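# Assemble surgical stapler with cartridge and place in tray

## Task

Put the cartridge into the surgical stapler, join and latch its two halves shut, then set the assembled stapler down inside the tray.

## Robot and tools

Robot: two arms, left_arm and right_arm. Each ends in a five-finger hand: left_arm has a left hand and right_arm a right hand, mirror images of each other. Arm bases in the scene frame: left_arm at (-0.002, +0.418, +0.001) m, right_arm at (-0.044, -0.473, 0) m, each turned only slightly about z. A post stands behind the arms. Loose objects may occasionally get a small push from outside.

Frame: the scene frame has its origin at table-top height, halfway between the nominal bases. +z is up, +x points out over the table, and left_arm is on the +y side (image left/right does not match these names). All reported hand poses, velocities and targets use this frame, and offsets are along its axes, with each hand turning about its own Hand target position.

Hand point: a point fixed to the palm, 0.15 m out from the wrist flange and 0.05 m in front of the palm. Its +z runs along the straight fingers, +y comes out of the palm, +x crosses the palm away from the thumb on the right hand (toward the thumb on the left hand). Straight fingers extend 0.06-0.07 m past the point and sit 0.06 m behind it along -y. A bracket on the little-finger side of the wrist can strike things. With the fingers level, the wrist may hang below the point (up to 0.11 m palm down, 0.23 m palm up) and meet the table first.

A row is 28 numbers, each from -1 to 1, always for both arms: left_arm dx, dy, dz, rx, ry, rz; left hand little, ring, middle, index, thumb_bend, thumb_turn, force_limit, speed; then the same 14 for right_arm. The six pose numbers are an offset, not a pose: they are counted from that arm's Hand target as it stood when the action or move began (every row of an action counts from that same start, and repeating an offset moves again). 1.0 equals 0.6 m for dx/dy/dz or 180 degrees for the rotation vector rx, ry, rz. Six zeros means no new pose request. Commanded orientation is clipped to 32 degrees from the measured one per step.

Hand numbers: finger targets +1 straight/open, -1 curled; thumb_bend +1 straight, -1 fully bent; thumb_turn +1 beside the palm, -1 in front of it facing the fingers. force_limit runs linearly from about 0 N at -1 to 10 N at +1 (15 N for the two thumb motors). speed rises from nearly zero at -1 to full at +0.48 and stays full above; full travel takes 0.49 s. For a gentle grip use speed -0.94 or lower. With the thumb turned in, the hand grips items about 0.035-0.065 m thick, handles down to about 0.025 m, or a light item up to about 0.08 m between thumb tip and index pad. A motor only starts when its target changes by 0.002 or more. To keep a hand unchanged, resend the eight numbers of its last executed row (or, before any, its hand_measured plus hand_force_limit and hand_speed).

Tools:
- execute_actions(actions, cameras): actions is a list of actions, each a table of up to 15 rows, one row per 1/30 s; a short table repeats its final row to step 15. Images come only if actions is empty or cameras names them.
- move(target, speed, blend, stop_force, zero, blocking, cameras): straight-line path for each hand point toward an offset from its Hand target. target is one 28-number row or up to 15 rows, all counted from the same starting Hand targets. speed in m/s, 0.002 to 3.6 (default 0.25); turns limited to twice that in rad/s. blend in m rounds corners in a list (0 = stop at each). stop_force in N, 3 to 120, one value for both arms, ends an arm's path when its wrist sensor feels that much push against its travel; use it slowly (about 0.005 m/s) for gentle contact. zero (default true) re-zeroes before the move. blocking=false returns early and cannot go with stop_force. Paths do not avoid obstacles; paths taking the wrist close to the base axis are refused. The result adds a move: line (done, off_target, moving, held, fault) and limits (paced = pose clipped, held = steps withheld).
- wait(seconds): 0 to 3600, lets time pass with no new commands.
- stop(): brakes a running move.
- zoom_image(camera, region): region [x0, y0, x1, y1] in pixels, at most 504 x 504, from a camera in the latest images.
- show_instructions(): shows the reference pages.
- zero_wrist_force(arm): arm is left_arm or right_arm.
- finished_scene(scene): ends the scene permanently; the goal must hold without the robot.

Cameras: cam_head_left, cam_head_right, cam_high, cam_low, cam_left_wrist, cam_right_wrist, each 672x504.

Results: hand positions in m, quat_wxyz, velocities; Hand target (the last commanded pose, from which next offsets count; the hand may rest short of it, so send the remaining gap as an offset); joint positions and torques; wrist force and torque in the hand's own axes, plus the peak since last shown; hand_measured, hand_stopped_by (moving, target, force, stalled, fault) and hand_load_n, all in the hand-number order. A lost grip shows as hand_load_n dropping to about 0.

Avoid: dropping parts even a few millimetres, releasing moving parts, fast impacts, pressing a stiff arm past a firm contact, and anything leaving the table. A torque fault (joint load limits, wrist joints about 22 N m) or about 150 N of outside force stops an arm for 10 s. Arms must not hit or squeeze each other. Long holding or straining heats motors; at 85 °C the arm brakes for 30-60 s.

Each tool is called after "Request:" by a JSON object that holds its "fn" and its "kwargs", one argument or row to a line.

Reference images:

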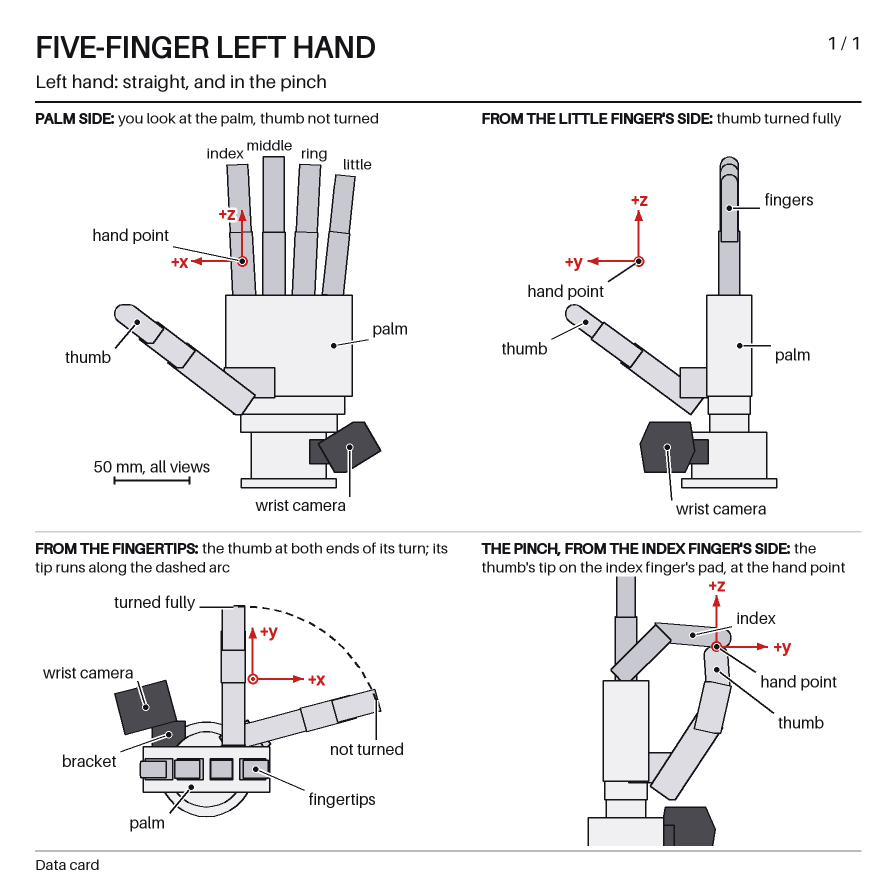

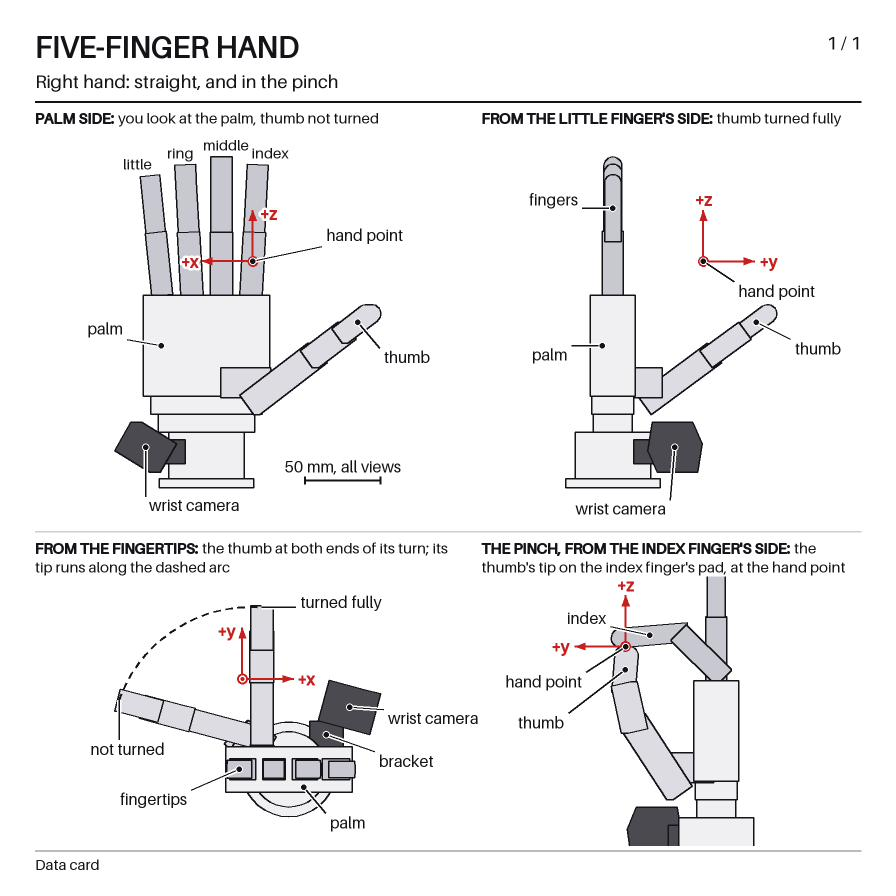

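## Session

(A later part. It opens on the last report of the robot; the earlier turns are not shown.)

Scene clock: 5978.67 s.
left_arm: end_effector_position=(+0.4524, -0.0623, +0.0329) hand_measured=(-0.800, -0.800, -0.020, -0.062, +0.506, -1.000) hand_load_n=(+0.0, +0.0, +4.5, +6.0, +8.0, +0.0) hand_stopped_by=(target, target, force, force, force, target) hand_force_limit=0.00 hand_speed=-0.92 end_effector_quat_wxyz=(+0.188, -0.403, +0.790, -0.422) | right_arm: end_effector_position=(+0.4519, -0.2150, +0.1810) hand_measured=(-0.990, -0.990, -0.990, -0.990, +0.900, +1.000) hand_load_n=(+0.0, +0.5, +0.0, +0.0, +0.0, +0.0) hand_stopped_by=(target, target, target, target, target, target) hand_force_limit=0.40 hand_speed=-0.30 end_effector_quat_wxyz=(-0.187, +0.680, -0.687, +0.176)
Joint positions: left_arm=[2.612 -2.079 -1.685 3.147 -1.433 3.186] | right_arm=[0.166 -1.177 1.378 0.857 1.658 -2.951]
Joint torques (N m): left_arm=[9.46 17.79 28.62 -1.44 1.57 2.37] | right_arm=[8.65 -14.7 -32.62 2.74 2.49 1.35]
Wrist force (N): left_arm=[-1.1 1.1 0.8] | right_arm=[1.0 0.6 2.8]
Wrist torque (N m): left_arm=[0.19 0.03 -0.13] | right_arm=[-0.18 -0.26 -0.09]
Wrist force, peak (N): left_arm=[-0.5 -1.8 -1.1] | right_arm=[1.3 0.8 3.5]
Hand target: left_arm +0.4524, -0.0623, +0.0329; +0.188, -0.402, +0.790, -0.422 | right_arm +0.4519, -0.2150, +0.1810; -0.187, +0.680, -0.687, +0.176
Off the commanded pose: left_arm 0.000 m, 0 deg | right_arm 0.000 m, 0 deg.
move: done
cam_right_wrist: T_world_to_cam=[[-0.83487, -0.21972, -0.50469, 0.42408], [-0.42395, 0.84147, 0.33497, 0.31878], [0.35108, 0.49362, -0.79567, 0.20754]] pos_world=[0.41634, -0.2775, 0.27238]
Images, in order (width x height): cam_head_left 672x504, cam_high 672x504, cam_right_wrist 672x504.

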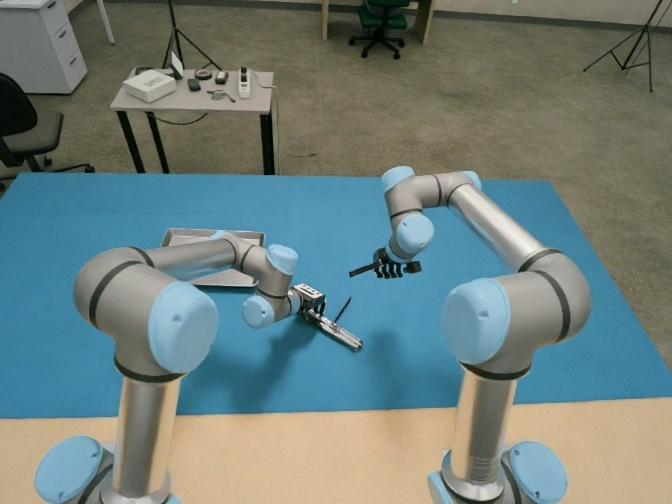

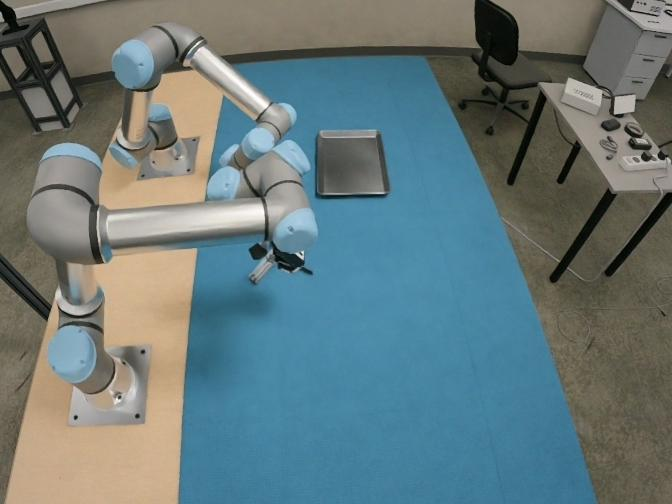

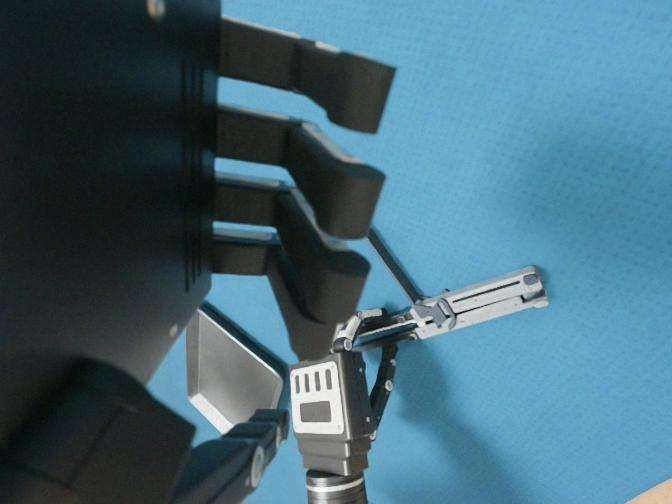

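Request:
{"fn": "move", "kwargs": {
  "target": [0,0,0,0,0,0,-0.8,-0.8,-0.05,-0.16,0.2,-1,0.0,-0.92,0,0,0,0,0,0,-0.99,-0.99,-0.99,0.98,0.6,-1,0.4,-0.3]
}}

Request:
{"fn": "move", "kwargs": {
  "target": [0,0,0,0,0,0,-0.8,-0.8,-0.05,-0.16,0.2,-1,0.0,-0.92,0.0233,0.046,-0.0683,-0.0481,0.1602,0.166,-0.99,-0.99,-0.99,0.98,0.6,-1,0.4,-0.3],
  "speed": 0.06,
  "cameras": ["cam_right_wrist","cam_head_left","cam_low","cam_left_wrist"]
}}

Request:
{"fn": "zoom_image", "kwargs": {
  "camera": "cam_low",
  "region": [220, 180, 380, 340]
}}

Scene clock: 6002.93 s.
left_arm: end_effector_position=(+0.4524, -0.0623, +0.0329) hand_measured=(-0.800, -0.800, -0.020, -0.062, +0.506, -1.000) hand_load_n=(+0.0, +0.0, +4.5, +6.0, +7.5, +0.0) hand_stopped_by=(target, target, force, force, force, target) hand_force_limit=0.00 hand_speed=-0.92 end_effector_quat_wxyz=(+0.188, -0.402, +0.790, -0.422) | right_arm: end_effector_position=(+0.4519, -0.2150, +0.1810) hand_measured=(-0.990, -0.990, -0.990, +0.980, +0.600, -1.000) hand_load_n=(+0.0, +0.0, +0.0, +0.0, +0.0, +0.0) hand_stopped_by=(target, target, target, target, target, target) hand_force_limit=0.40 hand_speed=-0.30 end_effector_quat_wxyz=(-0.187, +0.680, -0.687, +0.176)
Joint positions: left_arm=[2.612 -2.079 -1.685 3.147 -1.433 3.186] | right_arm=[0.166 -1.177 1.378 0.857 1.658 -2.951]
Joint torques (N m): left_arm=[10 18.3 28.87 -1.47 1.62 2.27] | right_arm=[8.25 -14.87 -33.99 2.6 2.53 1.22]
Wrist force (N): left_arm=[-1.0 1.3 0.8] | right_arm=[1.0 0.3 2.5]
Wrist torque (N m): left_arm=[0.21 0.02 -0.14] | right_arm=[-0.19 -0.27 -0.10]
Wrist force, peak (N): left_arm=[-1.0 1.4 1.0] | right_arm=[1.3 0.5 3.3]
Hand target: left_arm +0.4524, -0.0623, +0.0329; +0.188, -0.402, +0.790, -0.422 | right_arm +0.4519, -0.2150, +0.1810; -0.187, +0.680, -0.687, +0.176
Off the commanded pose: left_arm 0.000 m, 0 deg | right_arm 0.000 m, 0 deg.
move: done

Scene clock: 6009.60 s.
left_arm: end_effector_position=(+0.4524, -0.0623, +0.0329) hand_measured=(-0.800, -0.800, -0.020, -0.062, +0.506, -1.000) hand_load_n=(+0.0, +0.0, +4.5, +6.0, +7.5, +0.0) hand_stopped_by=(target, target, force, force, force, target) hand_force_limit=0.00 hand_speed=-0.92 end_effector_quat_wxyz=(+0.188, -0.402, +0.790, -0.422) | right_arm: end_effector_position=(+0.4659, -0.1874, +0.1401) hand_measured=(-0.990, -0.990, -0.990, +0.980, +0.600, -1.000) hand_load_n=(+0.0, +0.0, +0.0, +0.0, +0.0, +0.0) hand_stopped_by=(target, target, target, target, target, target) hand_force_limit=0.40 hand_speed=-0.30 end_effector_quat_wxyz=(+0.000, +0.866, -0.501, +0.000)
Joint positions: left_arm=[2.612 -2.079 -1.685 3.147 -1.433 3.186] | right_arm=[0.22 -0.641 0.709 1.504 1.571 -3.408]
Joint torques (N m): left_arm=[9.46 18.09 28.84 -1.61 1.3 2.36] | right_arm=[8.75 -28.85 -34.59 4.09 2.53 -1.36]
Wrist force (N): left_arm=[-0.9 1.3 0.9] | right_arm=[1.2 -0.1 3.0]
Wrist torque (N m): left_arm=[0.21 0.00 -0.13] | right_arm=[-0.27 -0.36 0.05]
Wrist force, peak (N): left_arm=[-1.2 1.3 1.0] | right_arm=[1.5 -0.2 3.2]
Hand target: left_arm +0.4524, -0.0623, +0.0329; +0.188, -0.402, +0.790, -0.422 | right_arm +0.4659, -0.1874, +0.1401; +0.000, +0.866, -0.500, +0.000
Off the commanded pose: left_arm 0.000 m, 0 deg | right_arm 0.000 m, 0 deg.
move: done
cam_left_wrist: T_world_to_cam=[[0.2784, -0.52967, 0.80121, -0.19057], [-0.93484, -0.34084, 0.0995, 0.40214], [0.22038, -0.77671, -0.59005, -0.01764]] pos_world=[0.43288, 0.02242, 0.10226]
cam_right_wrist: T_world_to_cam=[[-0.7256, -0.68779, -0.02135, 0.21478], [-0.60699, 0.62513, 0.4907, 0.33814], [-0.32415, 0.36901, -0.87107, 0.45822]] pos_world=[0.50963, -0.23274, 0.2378]
Images, in order (width x height): cam_head_left 672x504, cam_low 672x504, cam_left_wrist 672x504, cam_right_wrist 672x504.

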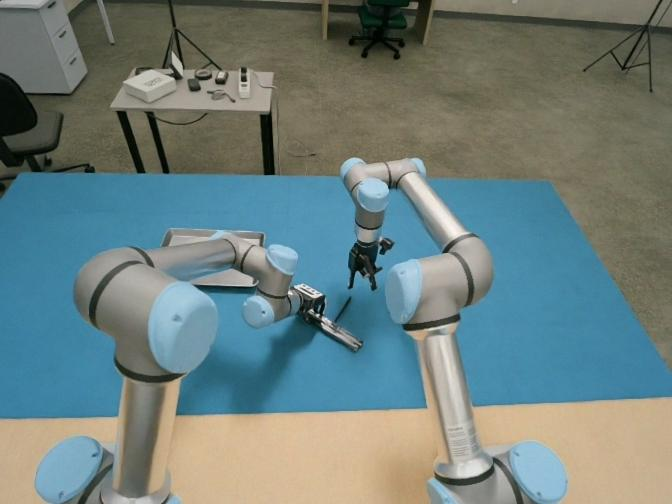

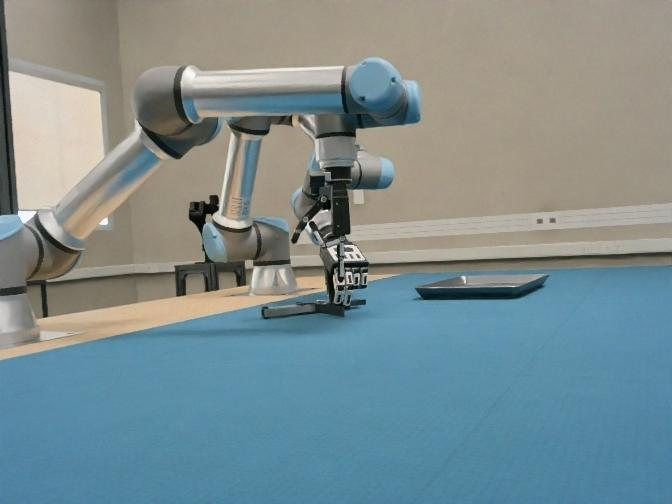

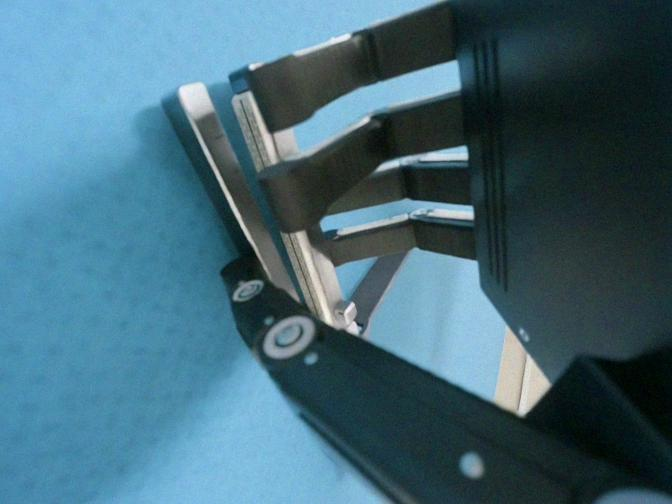

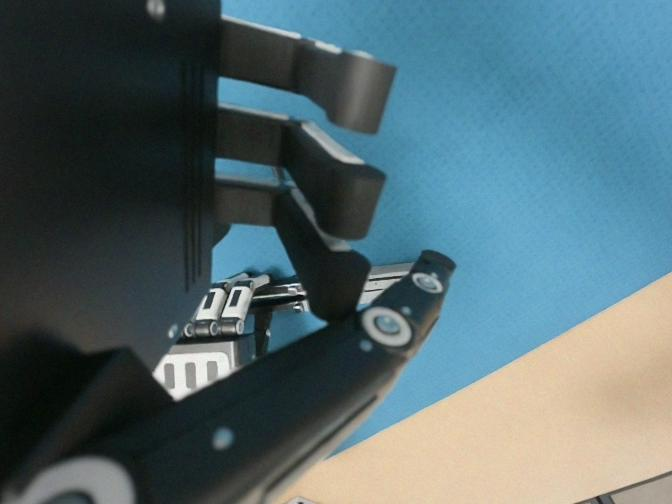

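Scaled by 3.150 from the camera's image (finer frame: 960x720).

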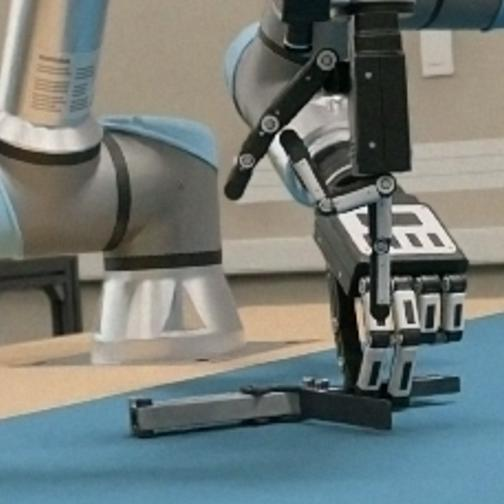

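Request:
{"fn": "move", "kwargs": {
  "target": [0,0,0,0,0,0,-0.8,-0.8,-0.05,-0.16,0.2,-1,0.0,-0.92,0,0,-0.1035,0,0,0,-0.99,-0.99,-0.99,0.98,0.6,-1,0.4,-0.3],
  "speed": 0.04,
  "stop_force": 4,
  "cameras": ["cam_right_wrist","cam_head_left","cam_low","cam_left_wrist","cam_high"]
}}

Request:
{"fn": "zoom_image", "kwargs": {
  "camera": "cam_low",
  "region": [240, 240, 380, 340]
}}

Request:
{"fn": "zoom_image", "kwargs": {
  "camera": "cam_head_left",
  "region": [280, 240, 400, 360]
}}

Scene clock: 6022.67 s.
left_arm: end_effector_position=(+0.4524, -0.0623, +0.0329) hand_measured=(-0.800, -0.800, -0.020, -0.062, +0.506, -1.000) hand_load_n=(+0.5, +0.0, +4.5, +6.5, +8.0, +0.0) hand_stopped_by=(target, target, force, force, force, target) hand_force_limit=0.00 hand_speed=-0.92 end_effector_quat_wxyz=(+0.188, -0.402, +0.790, -0.422) | right_arm: end_effector_position=(+0.4659, -0.1874, +0.0898) hand_measured=(-0.990, -0.990, -0.990, +0.980, +0.600, -1.000) hand_load_n=(+0.0, +0.0, +0.0, +0.0, +0.0, +0.0) hand_stopped_by=(target, target, target, target, target, target) hand_force_limit=0.40 hand_speed=-0.30 end_effector_quat_wxyz=(+0.000, +0.866, -0.500, +0.000)
Joint positions: left_arm=[2.612 -2.079 -1.685 3.147 -1.433 3.186] | right_arm=[0.22 -0.62 0.798 1.394 1.571 -3.408]
Joint torques (N m): left_arm=[9.44 18.2 26.8 -0.39 1.2 2.13] | right_arm=[7.93 -67.22 -32.04 3.69 2.11 -1.55]
Wrist force (N): left_arm=[-1.2 -0.1 0.9] | right_arm=[1.3 -0.2 -0.7]
Wrist torque (N m): left_arm=[0.08 0.03 -0.13] | right_arm=[-0.05 -0.31 0.03]
Wrist force, peak (N): left_arm=[-1.4 1.6 0.5] | right_arm=[3.3 -1.3 -15.2]
Hand target: left_arm +0.4524, -0.0623, +0.0329; +0.188, -0.402, +0.790, -0.422 | right_arm +0.4659, -0.1874, +0.0898; +0.000, +0.866, -0.500, +0.000 (not the last commanded pose)
Off the commanded pose: left_arm 0.000 m, 0 deg | right_arm 0.012 m, 0 deg.
move: contact (right_arm)
cam_left_wrist: T_world_to_cam=[[0.2784, -0.52967, 0.80121, -0.19057], [-0.93484, -0.34084, 0.0995, 0.40214], [0.22038, -0.77671, -0.59005, -0.01764]] pos_world=[0.43288, 0.02242, 0.10226]
cam_right_wrist: T_world_to_cam=[[-0.72544, -0.68796, -0.02107, 0.21361], [-0.60702, 0.62506, 0.49075, 0.36275], [-0.32444, 0.3688, -0.87105, 0.41447]] pos_world=[0.50963, -0.23264, 0.1875]
Images, in order (width x height): cam_head_left 672x504, cam_high 672x504, cam_low 672x504, cam_left_wrist 672x504, cam_right_wrist 672x504.

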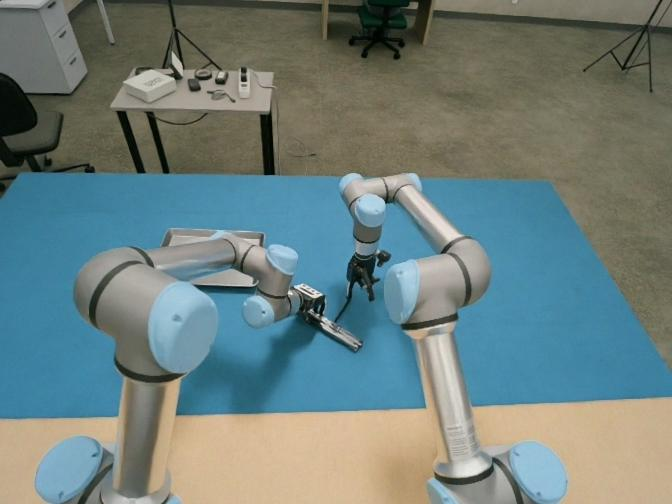

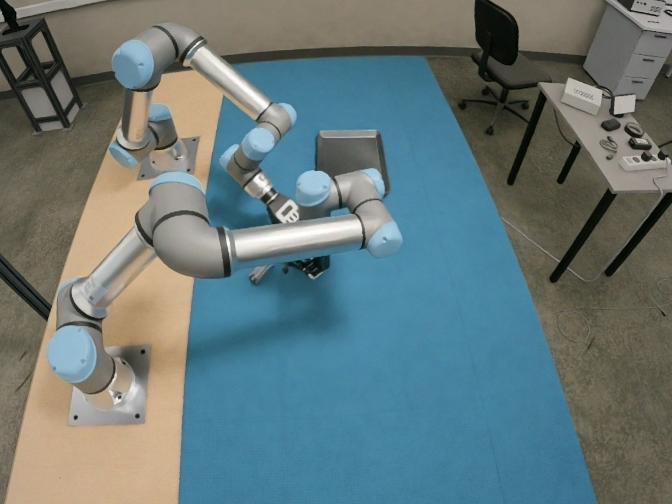

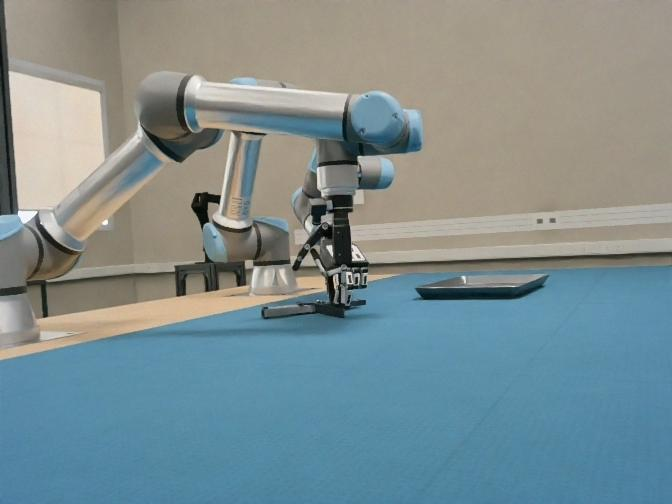

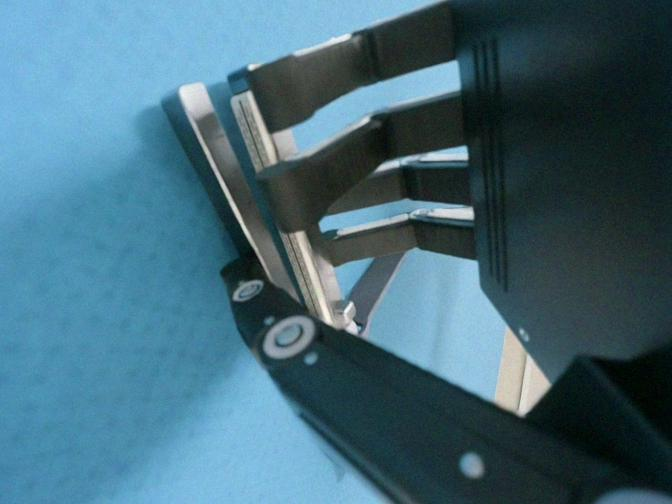

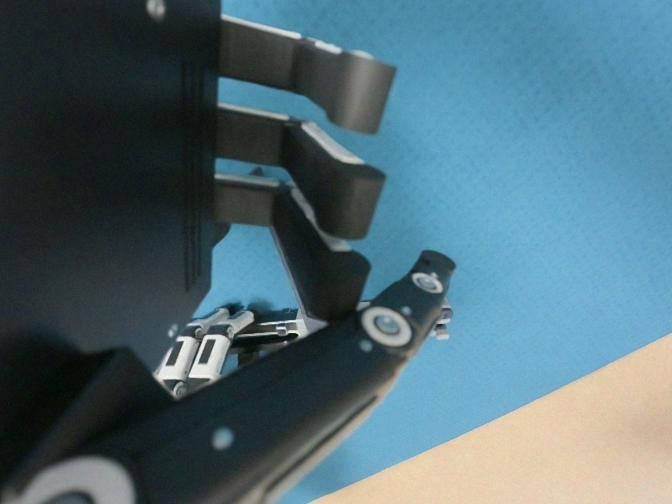

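Scaled by 3.600 from the camera's image (finer frame: 960x720).

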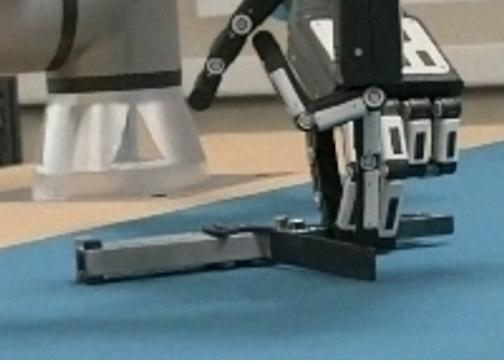

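Scaled by 4.200 from the camera's image (finer frame: 960x720).

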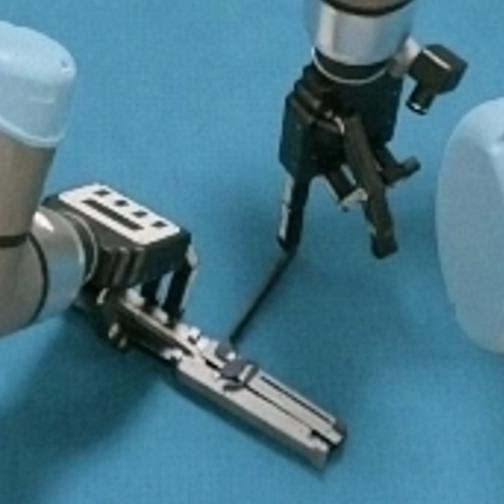

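Request:
{"fn": "move", "kwargs": {
  "target": [
    [0,0,0,0,0,0,-0.8,-0.8,-0.05,-0.16,0.2,-1,0.0,-0.92,0,0,0.015,0,0,0,-0.99,-0.99,-0.99,0.98,0.6,-1,0.4,-0.3],
    [0,0,0,0,0,0,-0.8,-0.8,-0.05,-0.16,0.2,-1,0.0,-0.92,0.008,0.0133,0.015,0,0,0,-0.99,-0.99,-0.99,0.98,0.6,-1,0.4,-0.3]
  ],
  "speed": 0.03
}}

Request:
{"fn": "move", "kwargs": {
  "target": [0,0,0,0,0,0,-0.8,-0.8,-0.05,-0.16,0.2,-1,0.0,-0.92,0,0,-0.035,0,0,0,-0.99,-0.99,-0.99,0.98,0.6,-1,0.4,-0.3],
  "speed": 0.015,
  "stop_force": 4,
  "cameras": ["cam_head_left","cam_low"]
}}

Request:
{"fn": "zoom_image", "kwargs": {
  "camera": "cam_low",
  "region": [290, 260, 370, 330]
}}

Request:
{"fn": "zoom_image", "kwargs": {
  "camera": "cam_head_left",
  "region": [310, 260, 380, 330]
}}

Scene clock: 6035.80 s.
left_arm: end_effector_position=(+0.4524, -0.0623, +0.0330) hand_measured=(-0.800, -0.800, -0.020, -0.062, +0.506, -1.000) hand_load_n=(+0.0, +0.5, +4.0, +6.0, +8.0, +0.0) hand_stopped_by=(target, target, force, force, force, target) hand_force_limit=0.00 hand_speed=-0.92 end_effector_quat_wxyz=(+0.188, -0.402, +0.790, -0.422) | right_arm: end_effector_position=(+0.4707, -0.1795, +0.0988) hand_measured=(-0.990, -0.990, -0.990, +0.980, +0.600, -1.000) hand_load_n=(+0.0, +0.0, +0.0, +0.0, +0.0, +0.0) hand_stopped_by=(target, target, target, target, target, target) hand_force_limit=0.40 hand_speed=-0.30 end_effector_quat_wxyz=(+0.000, +0.866, -0.500, +0.000)
Joint positions: left_arm=[2.612 -2.079 -1.685 3.147 -1.433 3.186] | right_arm=[0.23 -0.597 0.732 1.437 1.571 -3.398]
Joint torques (N m): left_arm=[8.55 18.91 21.38 0.98 1.3 2.21] | right_arm=[9.44 -29.53 -33.3 4.26 -2.02 1.65]
Wrist force (N): left_arm=[-0.9 0.3 0.3] | right_arm=[1.0 -0.4 2.9]
Wrist torque (N m): left_arm=[0.16 -0.02 -0.12] | right_arm=[-0.30 -0.34 -0.08]
Wrist force, peak (N): left_arm=[-1.3 -0.1 0.9] | right_arm=[0.9 -0.6 3.3]
Hand target: left_arm +0.4524, -0.0623, +0.0329; +0.188, -0.402, +0.790, -0.422 | right_arm +0.4707, -0.1794, +0.0988; +0.000, +0.866, -0.500, +0.000
Off the commanded pose: left_arm 0.000 m, 0 deg | right_arm 0.000 m, 0 deg.
move: done

Scene clock: 6038.13 s.
left_arm: end_effector_position=(+0.4524, -0.0623, +0.0330) hand_measured=(-0.800, -0.800, -0.020, -0.062, +0.506, -1.000) hand_load_n=(+0.0, +0.0, +4.0, +5.5, +8.0, +0.0) hand_stopped_by=(target, target, force, force, force, target) hand_force_limit=0.00 hand_speed=-0.92 end_effector_quat_wxyz=(+0.188, -0.402, +0.790, -0.422) | right_arm: end_effector_position=(+0.4707, -0.1794, +0.0778) hand_measured=(-0.990, -0.990, -0.990, +0.980, +0.600, -1.000) hand_load_n=(+0.0, +0.0, +0.0, +0.0, +0.0, +0.0) hand_stopped_by=(target, target, target, target, target, target) hand_force_limit=0.40 hand_speed=-0.30 end_effector_quat_wxyz=(+0.000, +0.866, -0.500, +0.000)
Joint positions: left_arm=[2.612 -2.079 -1.685 3.147 -1.433 3.186] | right_arm=[0.23 -0.586 0.765 1.393 1.571 -3.398]
Joint torques (N m): left_arm=[7.73 20.28 18.9 0.97 1.35 2.15] | right_arm=[8.1 -29.08 -5.1 1.04 -2.56 1.65]
Wrist force (N): left_arm=[-0.8 0.3 0.5] | right_arm=[1.4 -0.1 3.0]
Wrist torque (N m): left_arm=[0.14 -0.02 -0.12] | right_arm=[-0.26 -0.40 -0.08]
Wrist force, peak (N): left_arm=[-0.9 0.5 0.7] | right_arm=[1.3 -0.5 3.3]
Hand target: left_arm +0.4524, -0.0623, +0.0329; +0.188, -0.402, +0.790, -0.422 | right_arm +0.4707, -0.1794, +0.0778; +0.000, +0.866, -0.500, +0.000
Off the commanded pose: left_arm 0.000 m, 0 deg | right_arm 0.000 m, 0 deg.
move: done

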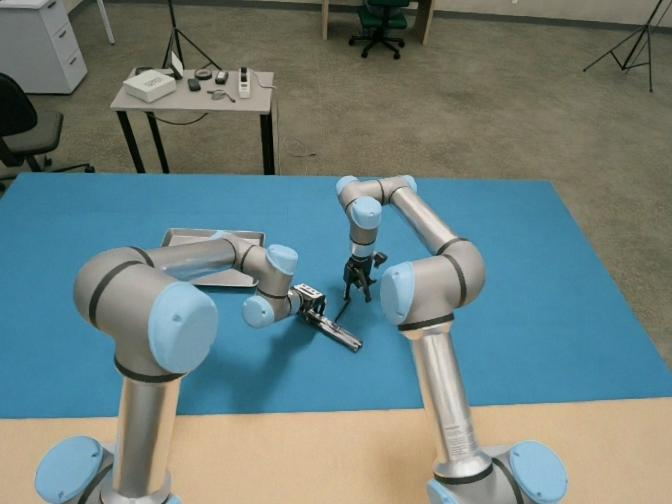

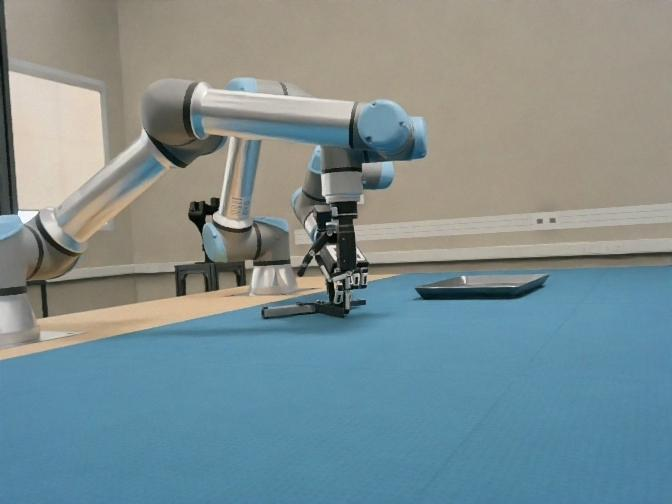

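Scaled by 6.300 from the camera's image (finer frame: 960x720).

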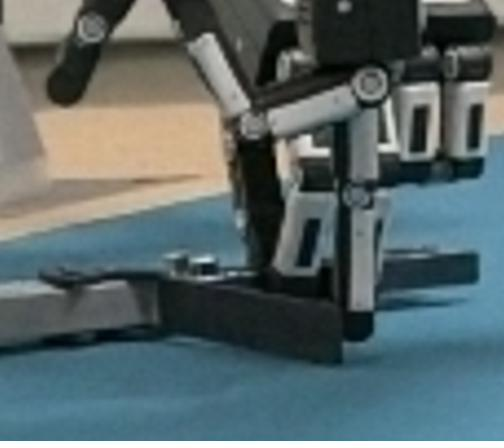

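Scaled by 7.200 from the camera's image (finer frame: 960x720).

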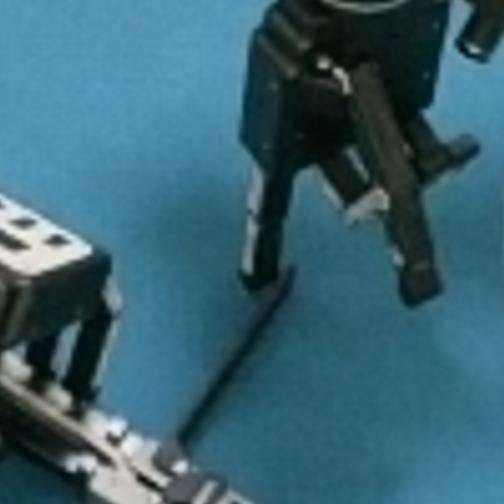

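Request:
{"fn": "move", "kwargs": {
  "target": [
    [0,0,0,0,0,0,-0.8,-0.8,-0.05,-0.16,0.2,-1,0.0,-0.92,-0.0163,-0.0365,0,0,0,0,-0.99,-0.99,-0.99,0.98,0.6,-1,0.4,-0.3],
    [0,0,0,0,0,0,-0.8,-0.8,-0.05,-0.16,0.2,-1,0.0,-0.92,-0.036,-0.0645,0,0,0,0,-0.99,-0.99,-0.99,0.98,0.6,-1,0.4,-0.3]
  ],
  "speed": 0.015,
  "stop_force": 8,
  "blend": 0.003,
  "cameras": ["cam_head_left","cam_low","cam_left_wrist"]
}}

Request:
{"fn": "zoom_image", "kwargs": {
  "camera": "cam_low",
  "region": [250, 260, 370, 330]
}}

Request:
{"fn": "zoom_image", "kwargs": {
  "camera": "cam_head_left",
  "region": [290, 260, 380, 360]
}}

Scene clock: 6058.40 s.
left_arm: end_effector_position=(+0.4524, -0.0623, +0.0330) hand_measured=(-0.800, -0.800, -0.018, -0.062, +0.508, -1.000) hand_load_n=(+0.0, +0.0, +12.5, +0.0, +11.5, -3.5) hand_stopped_by=(target, target, force, force, force, target) hand_force_limit=0.00 hand_speed=-0.92 end_effector_quat_wxyz=(+0.188, -0.402, +0.790, -0.422) | right_arm: end_effector_position=(+0.4491, -0.2181, +0.0778) hand_measured=(-0.990, -0.990, -0.990, +0.980, +0.600, -1.000) hand_load_n=(+0.5, +0.0, +0.0, +4.0, +0.0, +0.0) hand_stopped_by=(target, target, target, target, target, target) hand_force_limit=0.40 hand_speed=-0.30 end_effector_quat_wxyz=(+0.000, +0.866, -0.500, +0.000)
Joint positions: left_arm=[2.612 -2.079 -1.685 3.147 -1.433 3.186] | right_arm=[0.178 -0.697 0.975 1.294 1.571 -3.451]
Joint torques (N m): left_arm=[5.52 21.72 10.62 0.98 -1.92 2.27] | right_arm=[-9.19 -67.13 -4.68 1.72 0.6 -1.52]
Wrist force (N): left_arm=[3.7 -1.1 -0.7] | right_arm=[-0.1 -5.1 2.5]
Wrist torque (N m): left_arm=[0.10 0.16 0.11] | right_arm=[-0.34 -0.31 -0.09]
Wrist force, peak (N): left_arm=[3.9 -1.2 -0.7] | right_arm=[-0.3 -5.3 3.1]
Hand target: left_arm +0.4524, -0.0623, +0.0329; +0.188, -0.402, +0.790, -0.422 | right_arm +0.4491, -0.2181, +0.0778; +0.000, +0.866, -0.500, +0.000
Off the commanded pose: left_arm 0.000 m, 0 deg | right_arm 0.000 m, 0 deg.
move: done
cam_left_wrist: T_world_to_cam=[[0.2784, -0.52967, 0.80121, -0.19057], [-0.93484, -0.34084, 0.0995, 0.40214], [0.22038, -0.77671, -0.59005, -0.01764]] pos_world=[0.43288, 0.02242, 0.10226]

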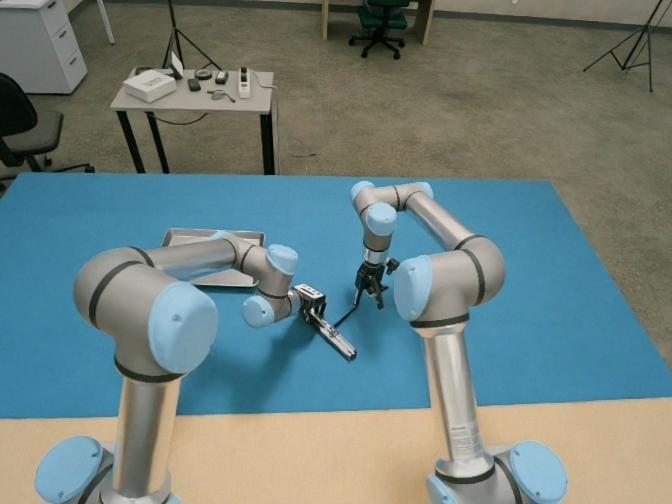

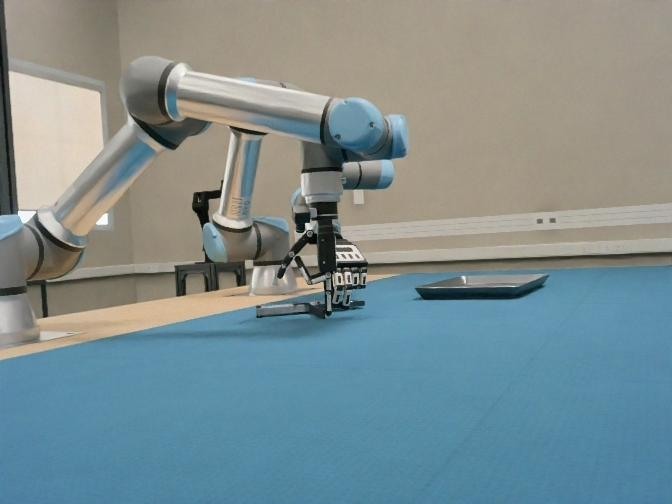

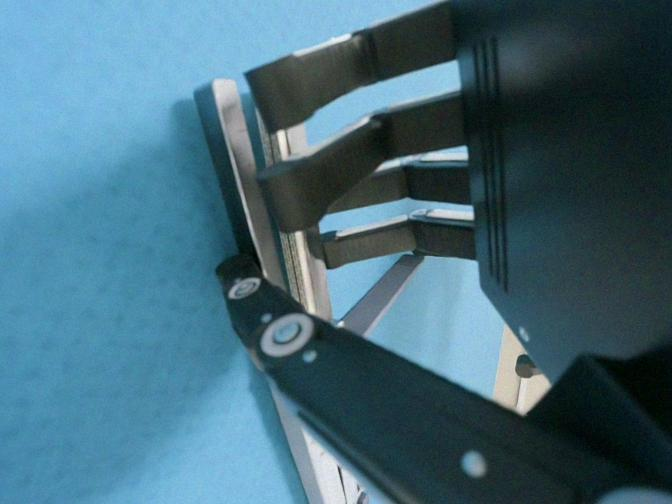

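Scaled by 4.200 from the camera's image (finer frame: 960x720).

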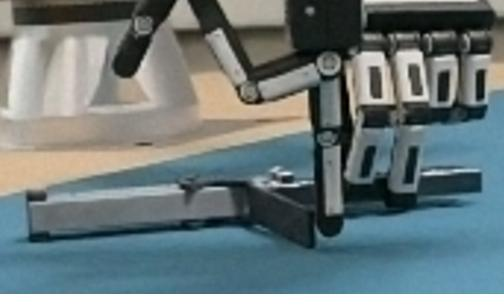

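Scaled by 5.040 from the camera's image (finer frame: 960x720).

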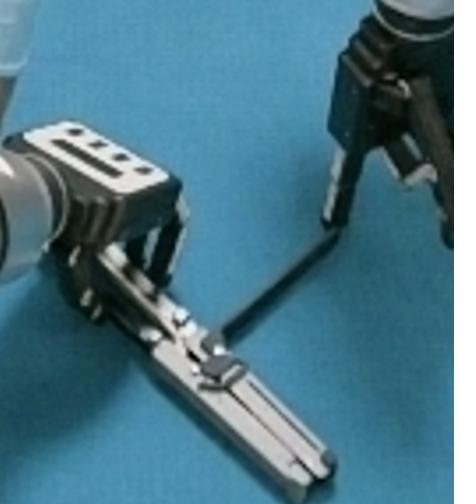

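Request:
{"fn": "move", "kwargs": {
  "target": [
    [0,0,0,0,0,0,-0.8,-0.8,-0.05,-0.16,0.2,-1,0.0,-0.92,0.013,0.013,0,0,0,0,-0.99,-0.99,-0.99,0.98,0.6,-1,0.4,-0.3],
    [0,0,0,0,0,0,-0.8,-0.8,-0.05,-0.16,0.2,-1,0.0,-0.92,0.02,0.02,0.12,0,0,0,-0.99,-0.99,-0.99,0.98,0.6,-1,0.4,-0.3]
  ],
  "speed": 0.04
}}

Request:
{"fn": "move", "kwargs": {
  "target": [0,0,0,0,0,0,-0.8,-0.8,-0.05,-0.16,0.2,-1,0.0,-0.92,-0.01,-0.06,0.06,0.0481,-0.1602,-0.166,-0.99,-0.99,-0.99,-0.99,0.9,1,0.4,-0.3],
  "speed": 0.06,
  "cameras": ["cam_right_wrist","cam_head_left","cam_left_wrist"]
}}

Request:
{"fn": "zoom_image", "kwargs": {
  "camera": "cam_right_wrist",
  "region": [300, 180, 560, 440]
}}

Scene clock: 6092.47 s.
left_arm: end_effector_position=(+0.4524, -0.0623, +0.0329) hand_measured=(-0.800, -0.800, -0.018, -0.062, +0.508, -1.000) hand_load_n=(+0.0, +0.0, +5.0, +3.5, +8.5, +3.0) hand_stopped_by=(target, target, force, force, force, target) hand_force_limit=0.00 hand_speed=-0.92 end_effector_quat_wxyz=(+0.188, -0.402, +0.790, -0.422) | right_arm: end_effector_position=(+0.4611, -0.2061, +0.1499) hand_measured=(-0.990, -0.990, -0.990, +0.980, +0.600, -1.000) hand_load_n=(+0.0, +0.0, +0.0, +0.0, +0.0, +0.0) hand_stopped_by=(target, target, target, target, target, target) hand_force_limit=0.40 hand_speed=-0.30 end_effector_quat_wxyz=(+0.000, +0.866, -0.500, +0.000)
Joint positions: left_arm=[2.612 -2.079 -1.685 3.147 -1.433 3.186] | right_arm=[0.193 -0.688 0.771 1.489 1.571 -3.436]
Joint torques (N m): left_arm=[4.16 22.97 8 0.86 0.53 2.41] | right_arm=[9.4 -32.68 -33.64 4.07 2.68 1.58]
Wrist force (N): left_arm=[-1.4 0.3 0.5] | right_arm=[1.2 -0.1 2.5]
Wrist torque (N m): left_arm=[0.16 0.11 -0.15] | right_arm=[-0.22 -0.35 -0.10]
Wrist force, peak (N): left_arm=[3.9 -1.1 -0.8] | right_arm=[0.1 -5.4 2.8]
Hand target: left_arm +0.4524, -0.0623, +0.0329; +0.188, -0.402, +0.790, -0.422 | right_arm +0.4611, -0.2061, +0.1498; +0.000, +0.866, -0.500, +0.000
Off the commanded pose: left_arm 0.000 m, 0 deg | right_arm 0.000 m, 0 deg.
move: done

Scene clock: 6099.10 s.
left_arm: end_effector_position=(+0.4524, -0.0623, +0.0329) hand_measured=(-0.800, -0.800, -0.018, -0.062, +0.508, -1.000) hand_load_n=(+0.0, +0.0, +5.0, +4.0, +8.0, +2.5) hand_stopped_by=(target, target, force, force, force, target) hand_force_limit=0.00 hand_speed=-0.92 end_effector_quat_wxyz=(+0.188, -0.402, +0.790, -0.422) | right_arm: end_effector_position=(+0.4551, -0.2421, +0.1858) hand_measured=(-0.990, -0.990, -0.990, -0.990, +0.900, +1.000) hand_load_n=(+0.0, +0.0, +0.0, +0.0, +0.0, +0.0) hand_stopped_by=(target, target, target, target, target, target) hand_force_limit=0.40 hand_speed=-0.30 end_effector_quat_wxyz=(-0.187, +0.680, -0.687, +0.175)
Joint positions: left_arm=[2.612 -2.079 -1.685 3.147 -1.433 3.186] | right_arm=[0.106 -1.202 1.4 0.857 1.629 -3.004]
Joint torques (N m): left_arm=[1.62 25.14 9.12 0.79 0.73 2.24] | right_arm=[-9 -48.53 -6.68 -0.05 2.71 1.56]
Wrist force (N): left_arm=[-1.4 0.4 0.5] | right_arm=[1.5 0.7 3.0]
Wrist torque (N m): left_arm=[0.18 0.10 -0.15] | right_arm=[-0.12 -0.36 -0.08]
Wrist force, peak (N): left_arm=[-1.4 0.5 0.9] | right_arm=[1.6 0.5 3.3]
Hand target: left_arm +0.4524, -0.0623, +0.0329; +0.188, -0.402, +0.790, -0.422 | right_arm +0.4551, -0.2421, +0.1858; -0.187, +0.680, -0.687, +0.176
Off the commanded pose: left_arm 0.000 m, 0 deg | right_arm 0.000 m, 0 deg.
move: done
cam_left_wrist: T_world_to_cam=[[0.2784, -0.52967, 0.80121, -0.19057], [-0.93484, -0.34084, 0.0995, 0.40214], [0.22038, -0.77671, -0.59005, -0.01764]] pos_world=[0.43288, 0.02242, 0.10226]
cam_right_wrist: T_world_to_cam=[[-0.83501, -0.21997, -0.50435, 0.42312], [-0.42401, 0.84141, 0.33503, 0.34132], [0.35067, 0.49361, -0.79585, 0.22383]] pos_world=[0.41954, -0.3046, 0.27718]
Images, in order (width x height): cam_head_left 672x504, cam_left_wrist 672x504, cam_right_wrist 672x504.

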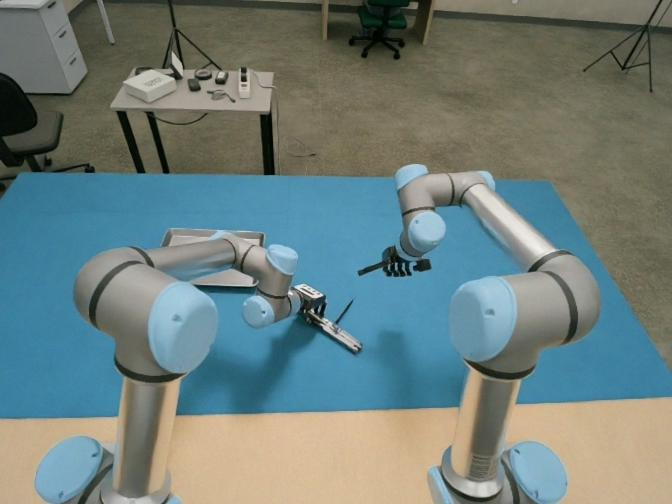

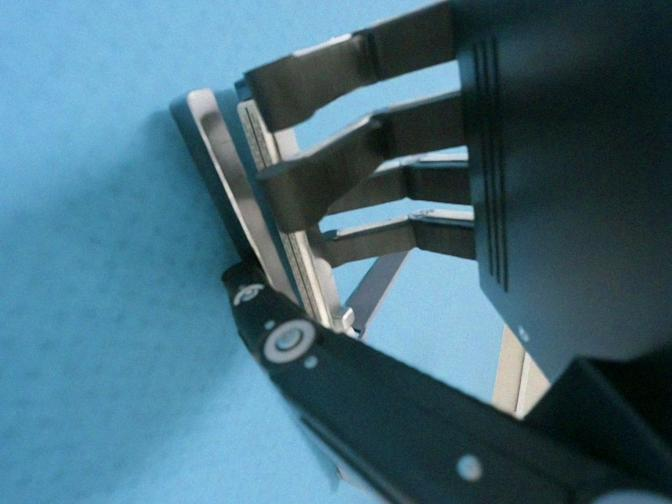

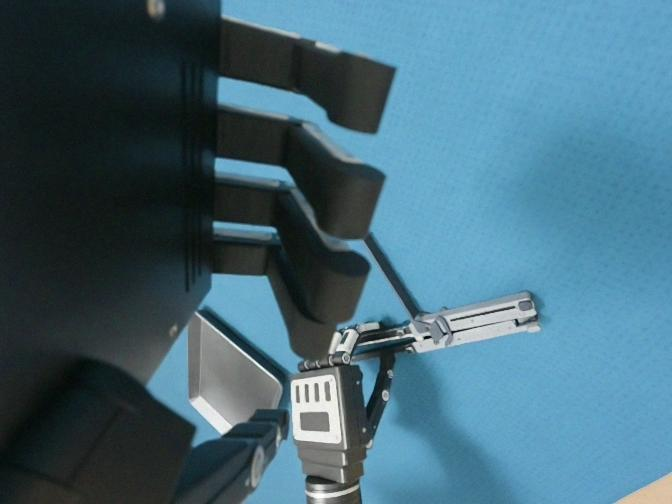

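Scaled by 1.938 from the camera's image (finer frame: 960x720).

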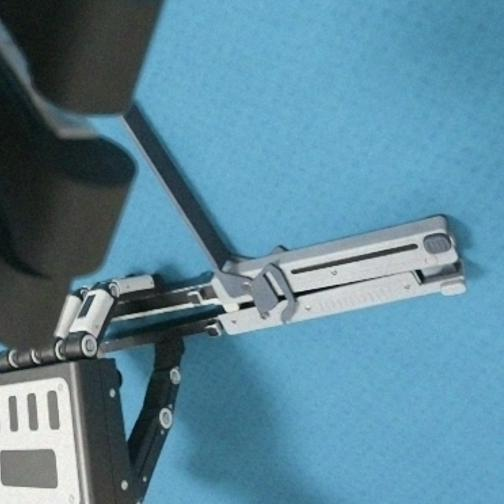

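Request:
{"fn": "zoom_image", "kwargs": {
  "camera": "cam_right_wrist",
  "region": [400, 290, 490, 370]
}}

Scaled by 5.600 from the camera's image (finer frame: 960x720).

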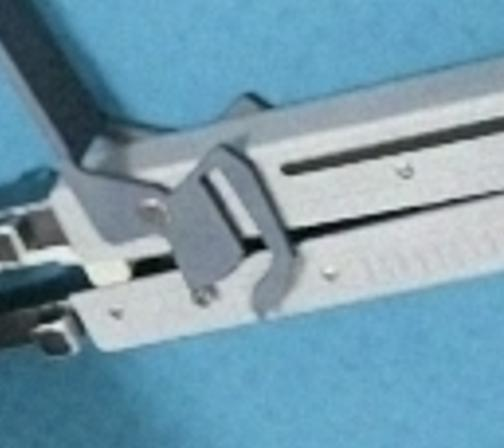

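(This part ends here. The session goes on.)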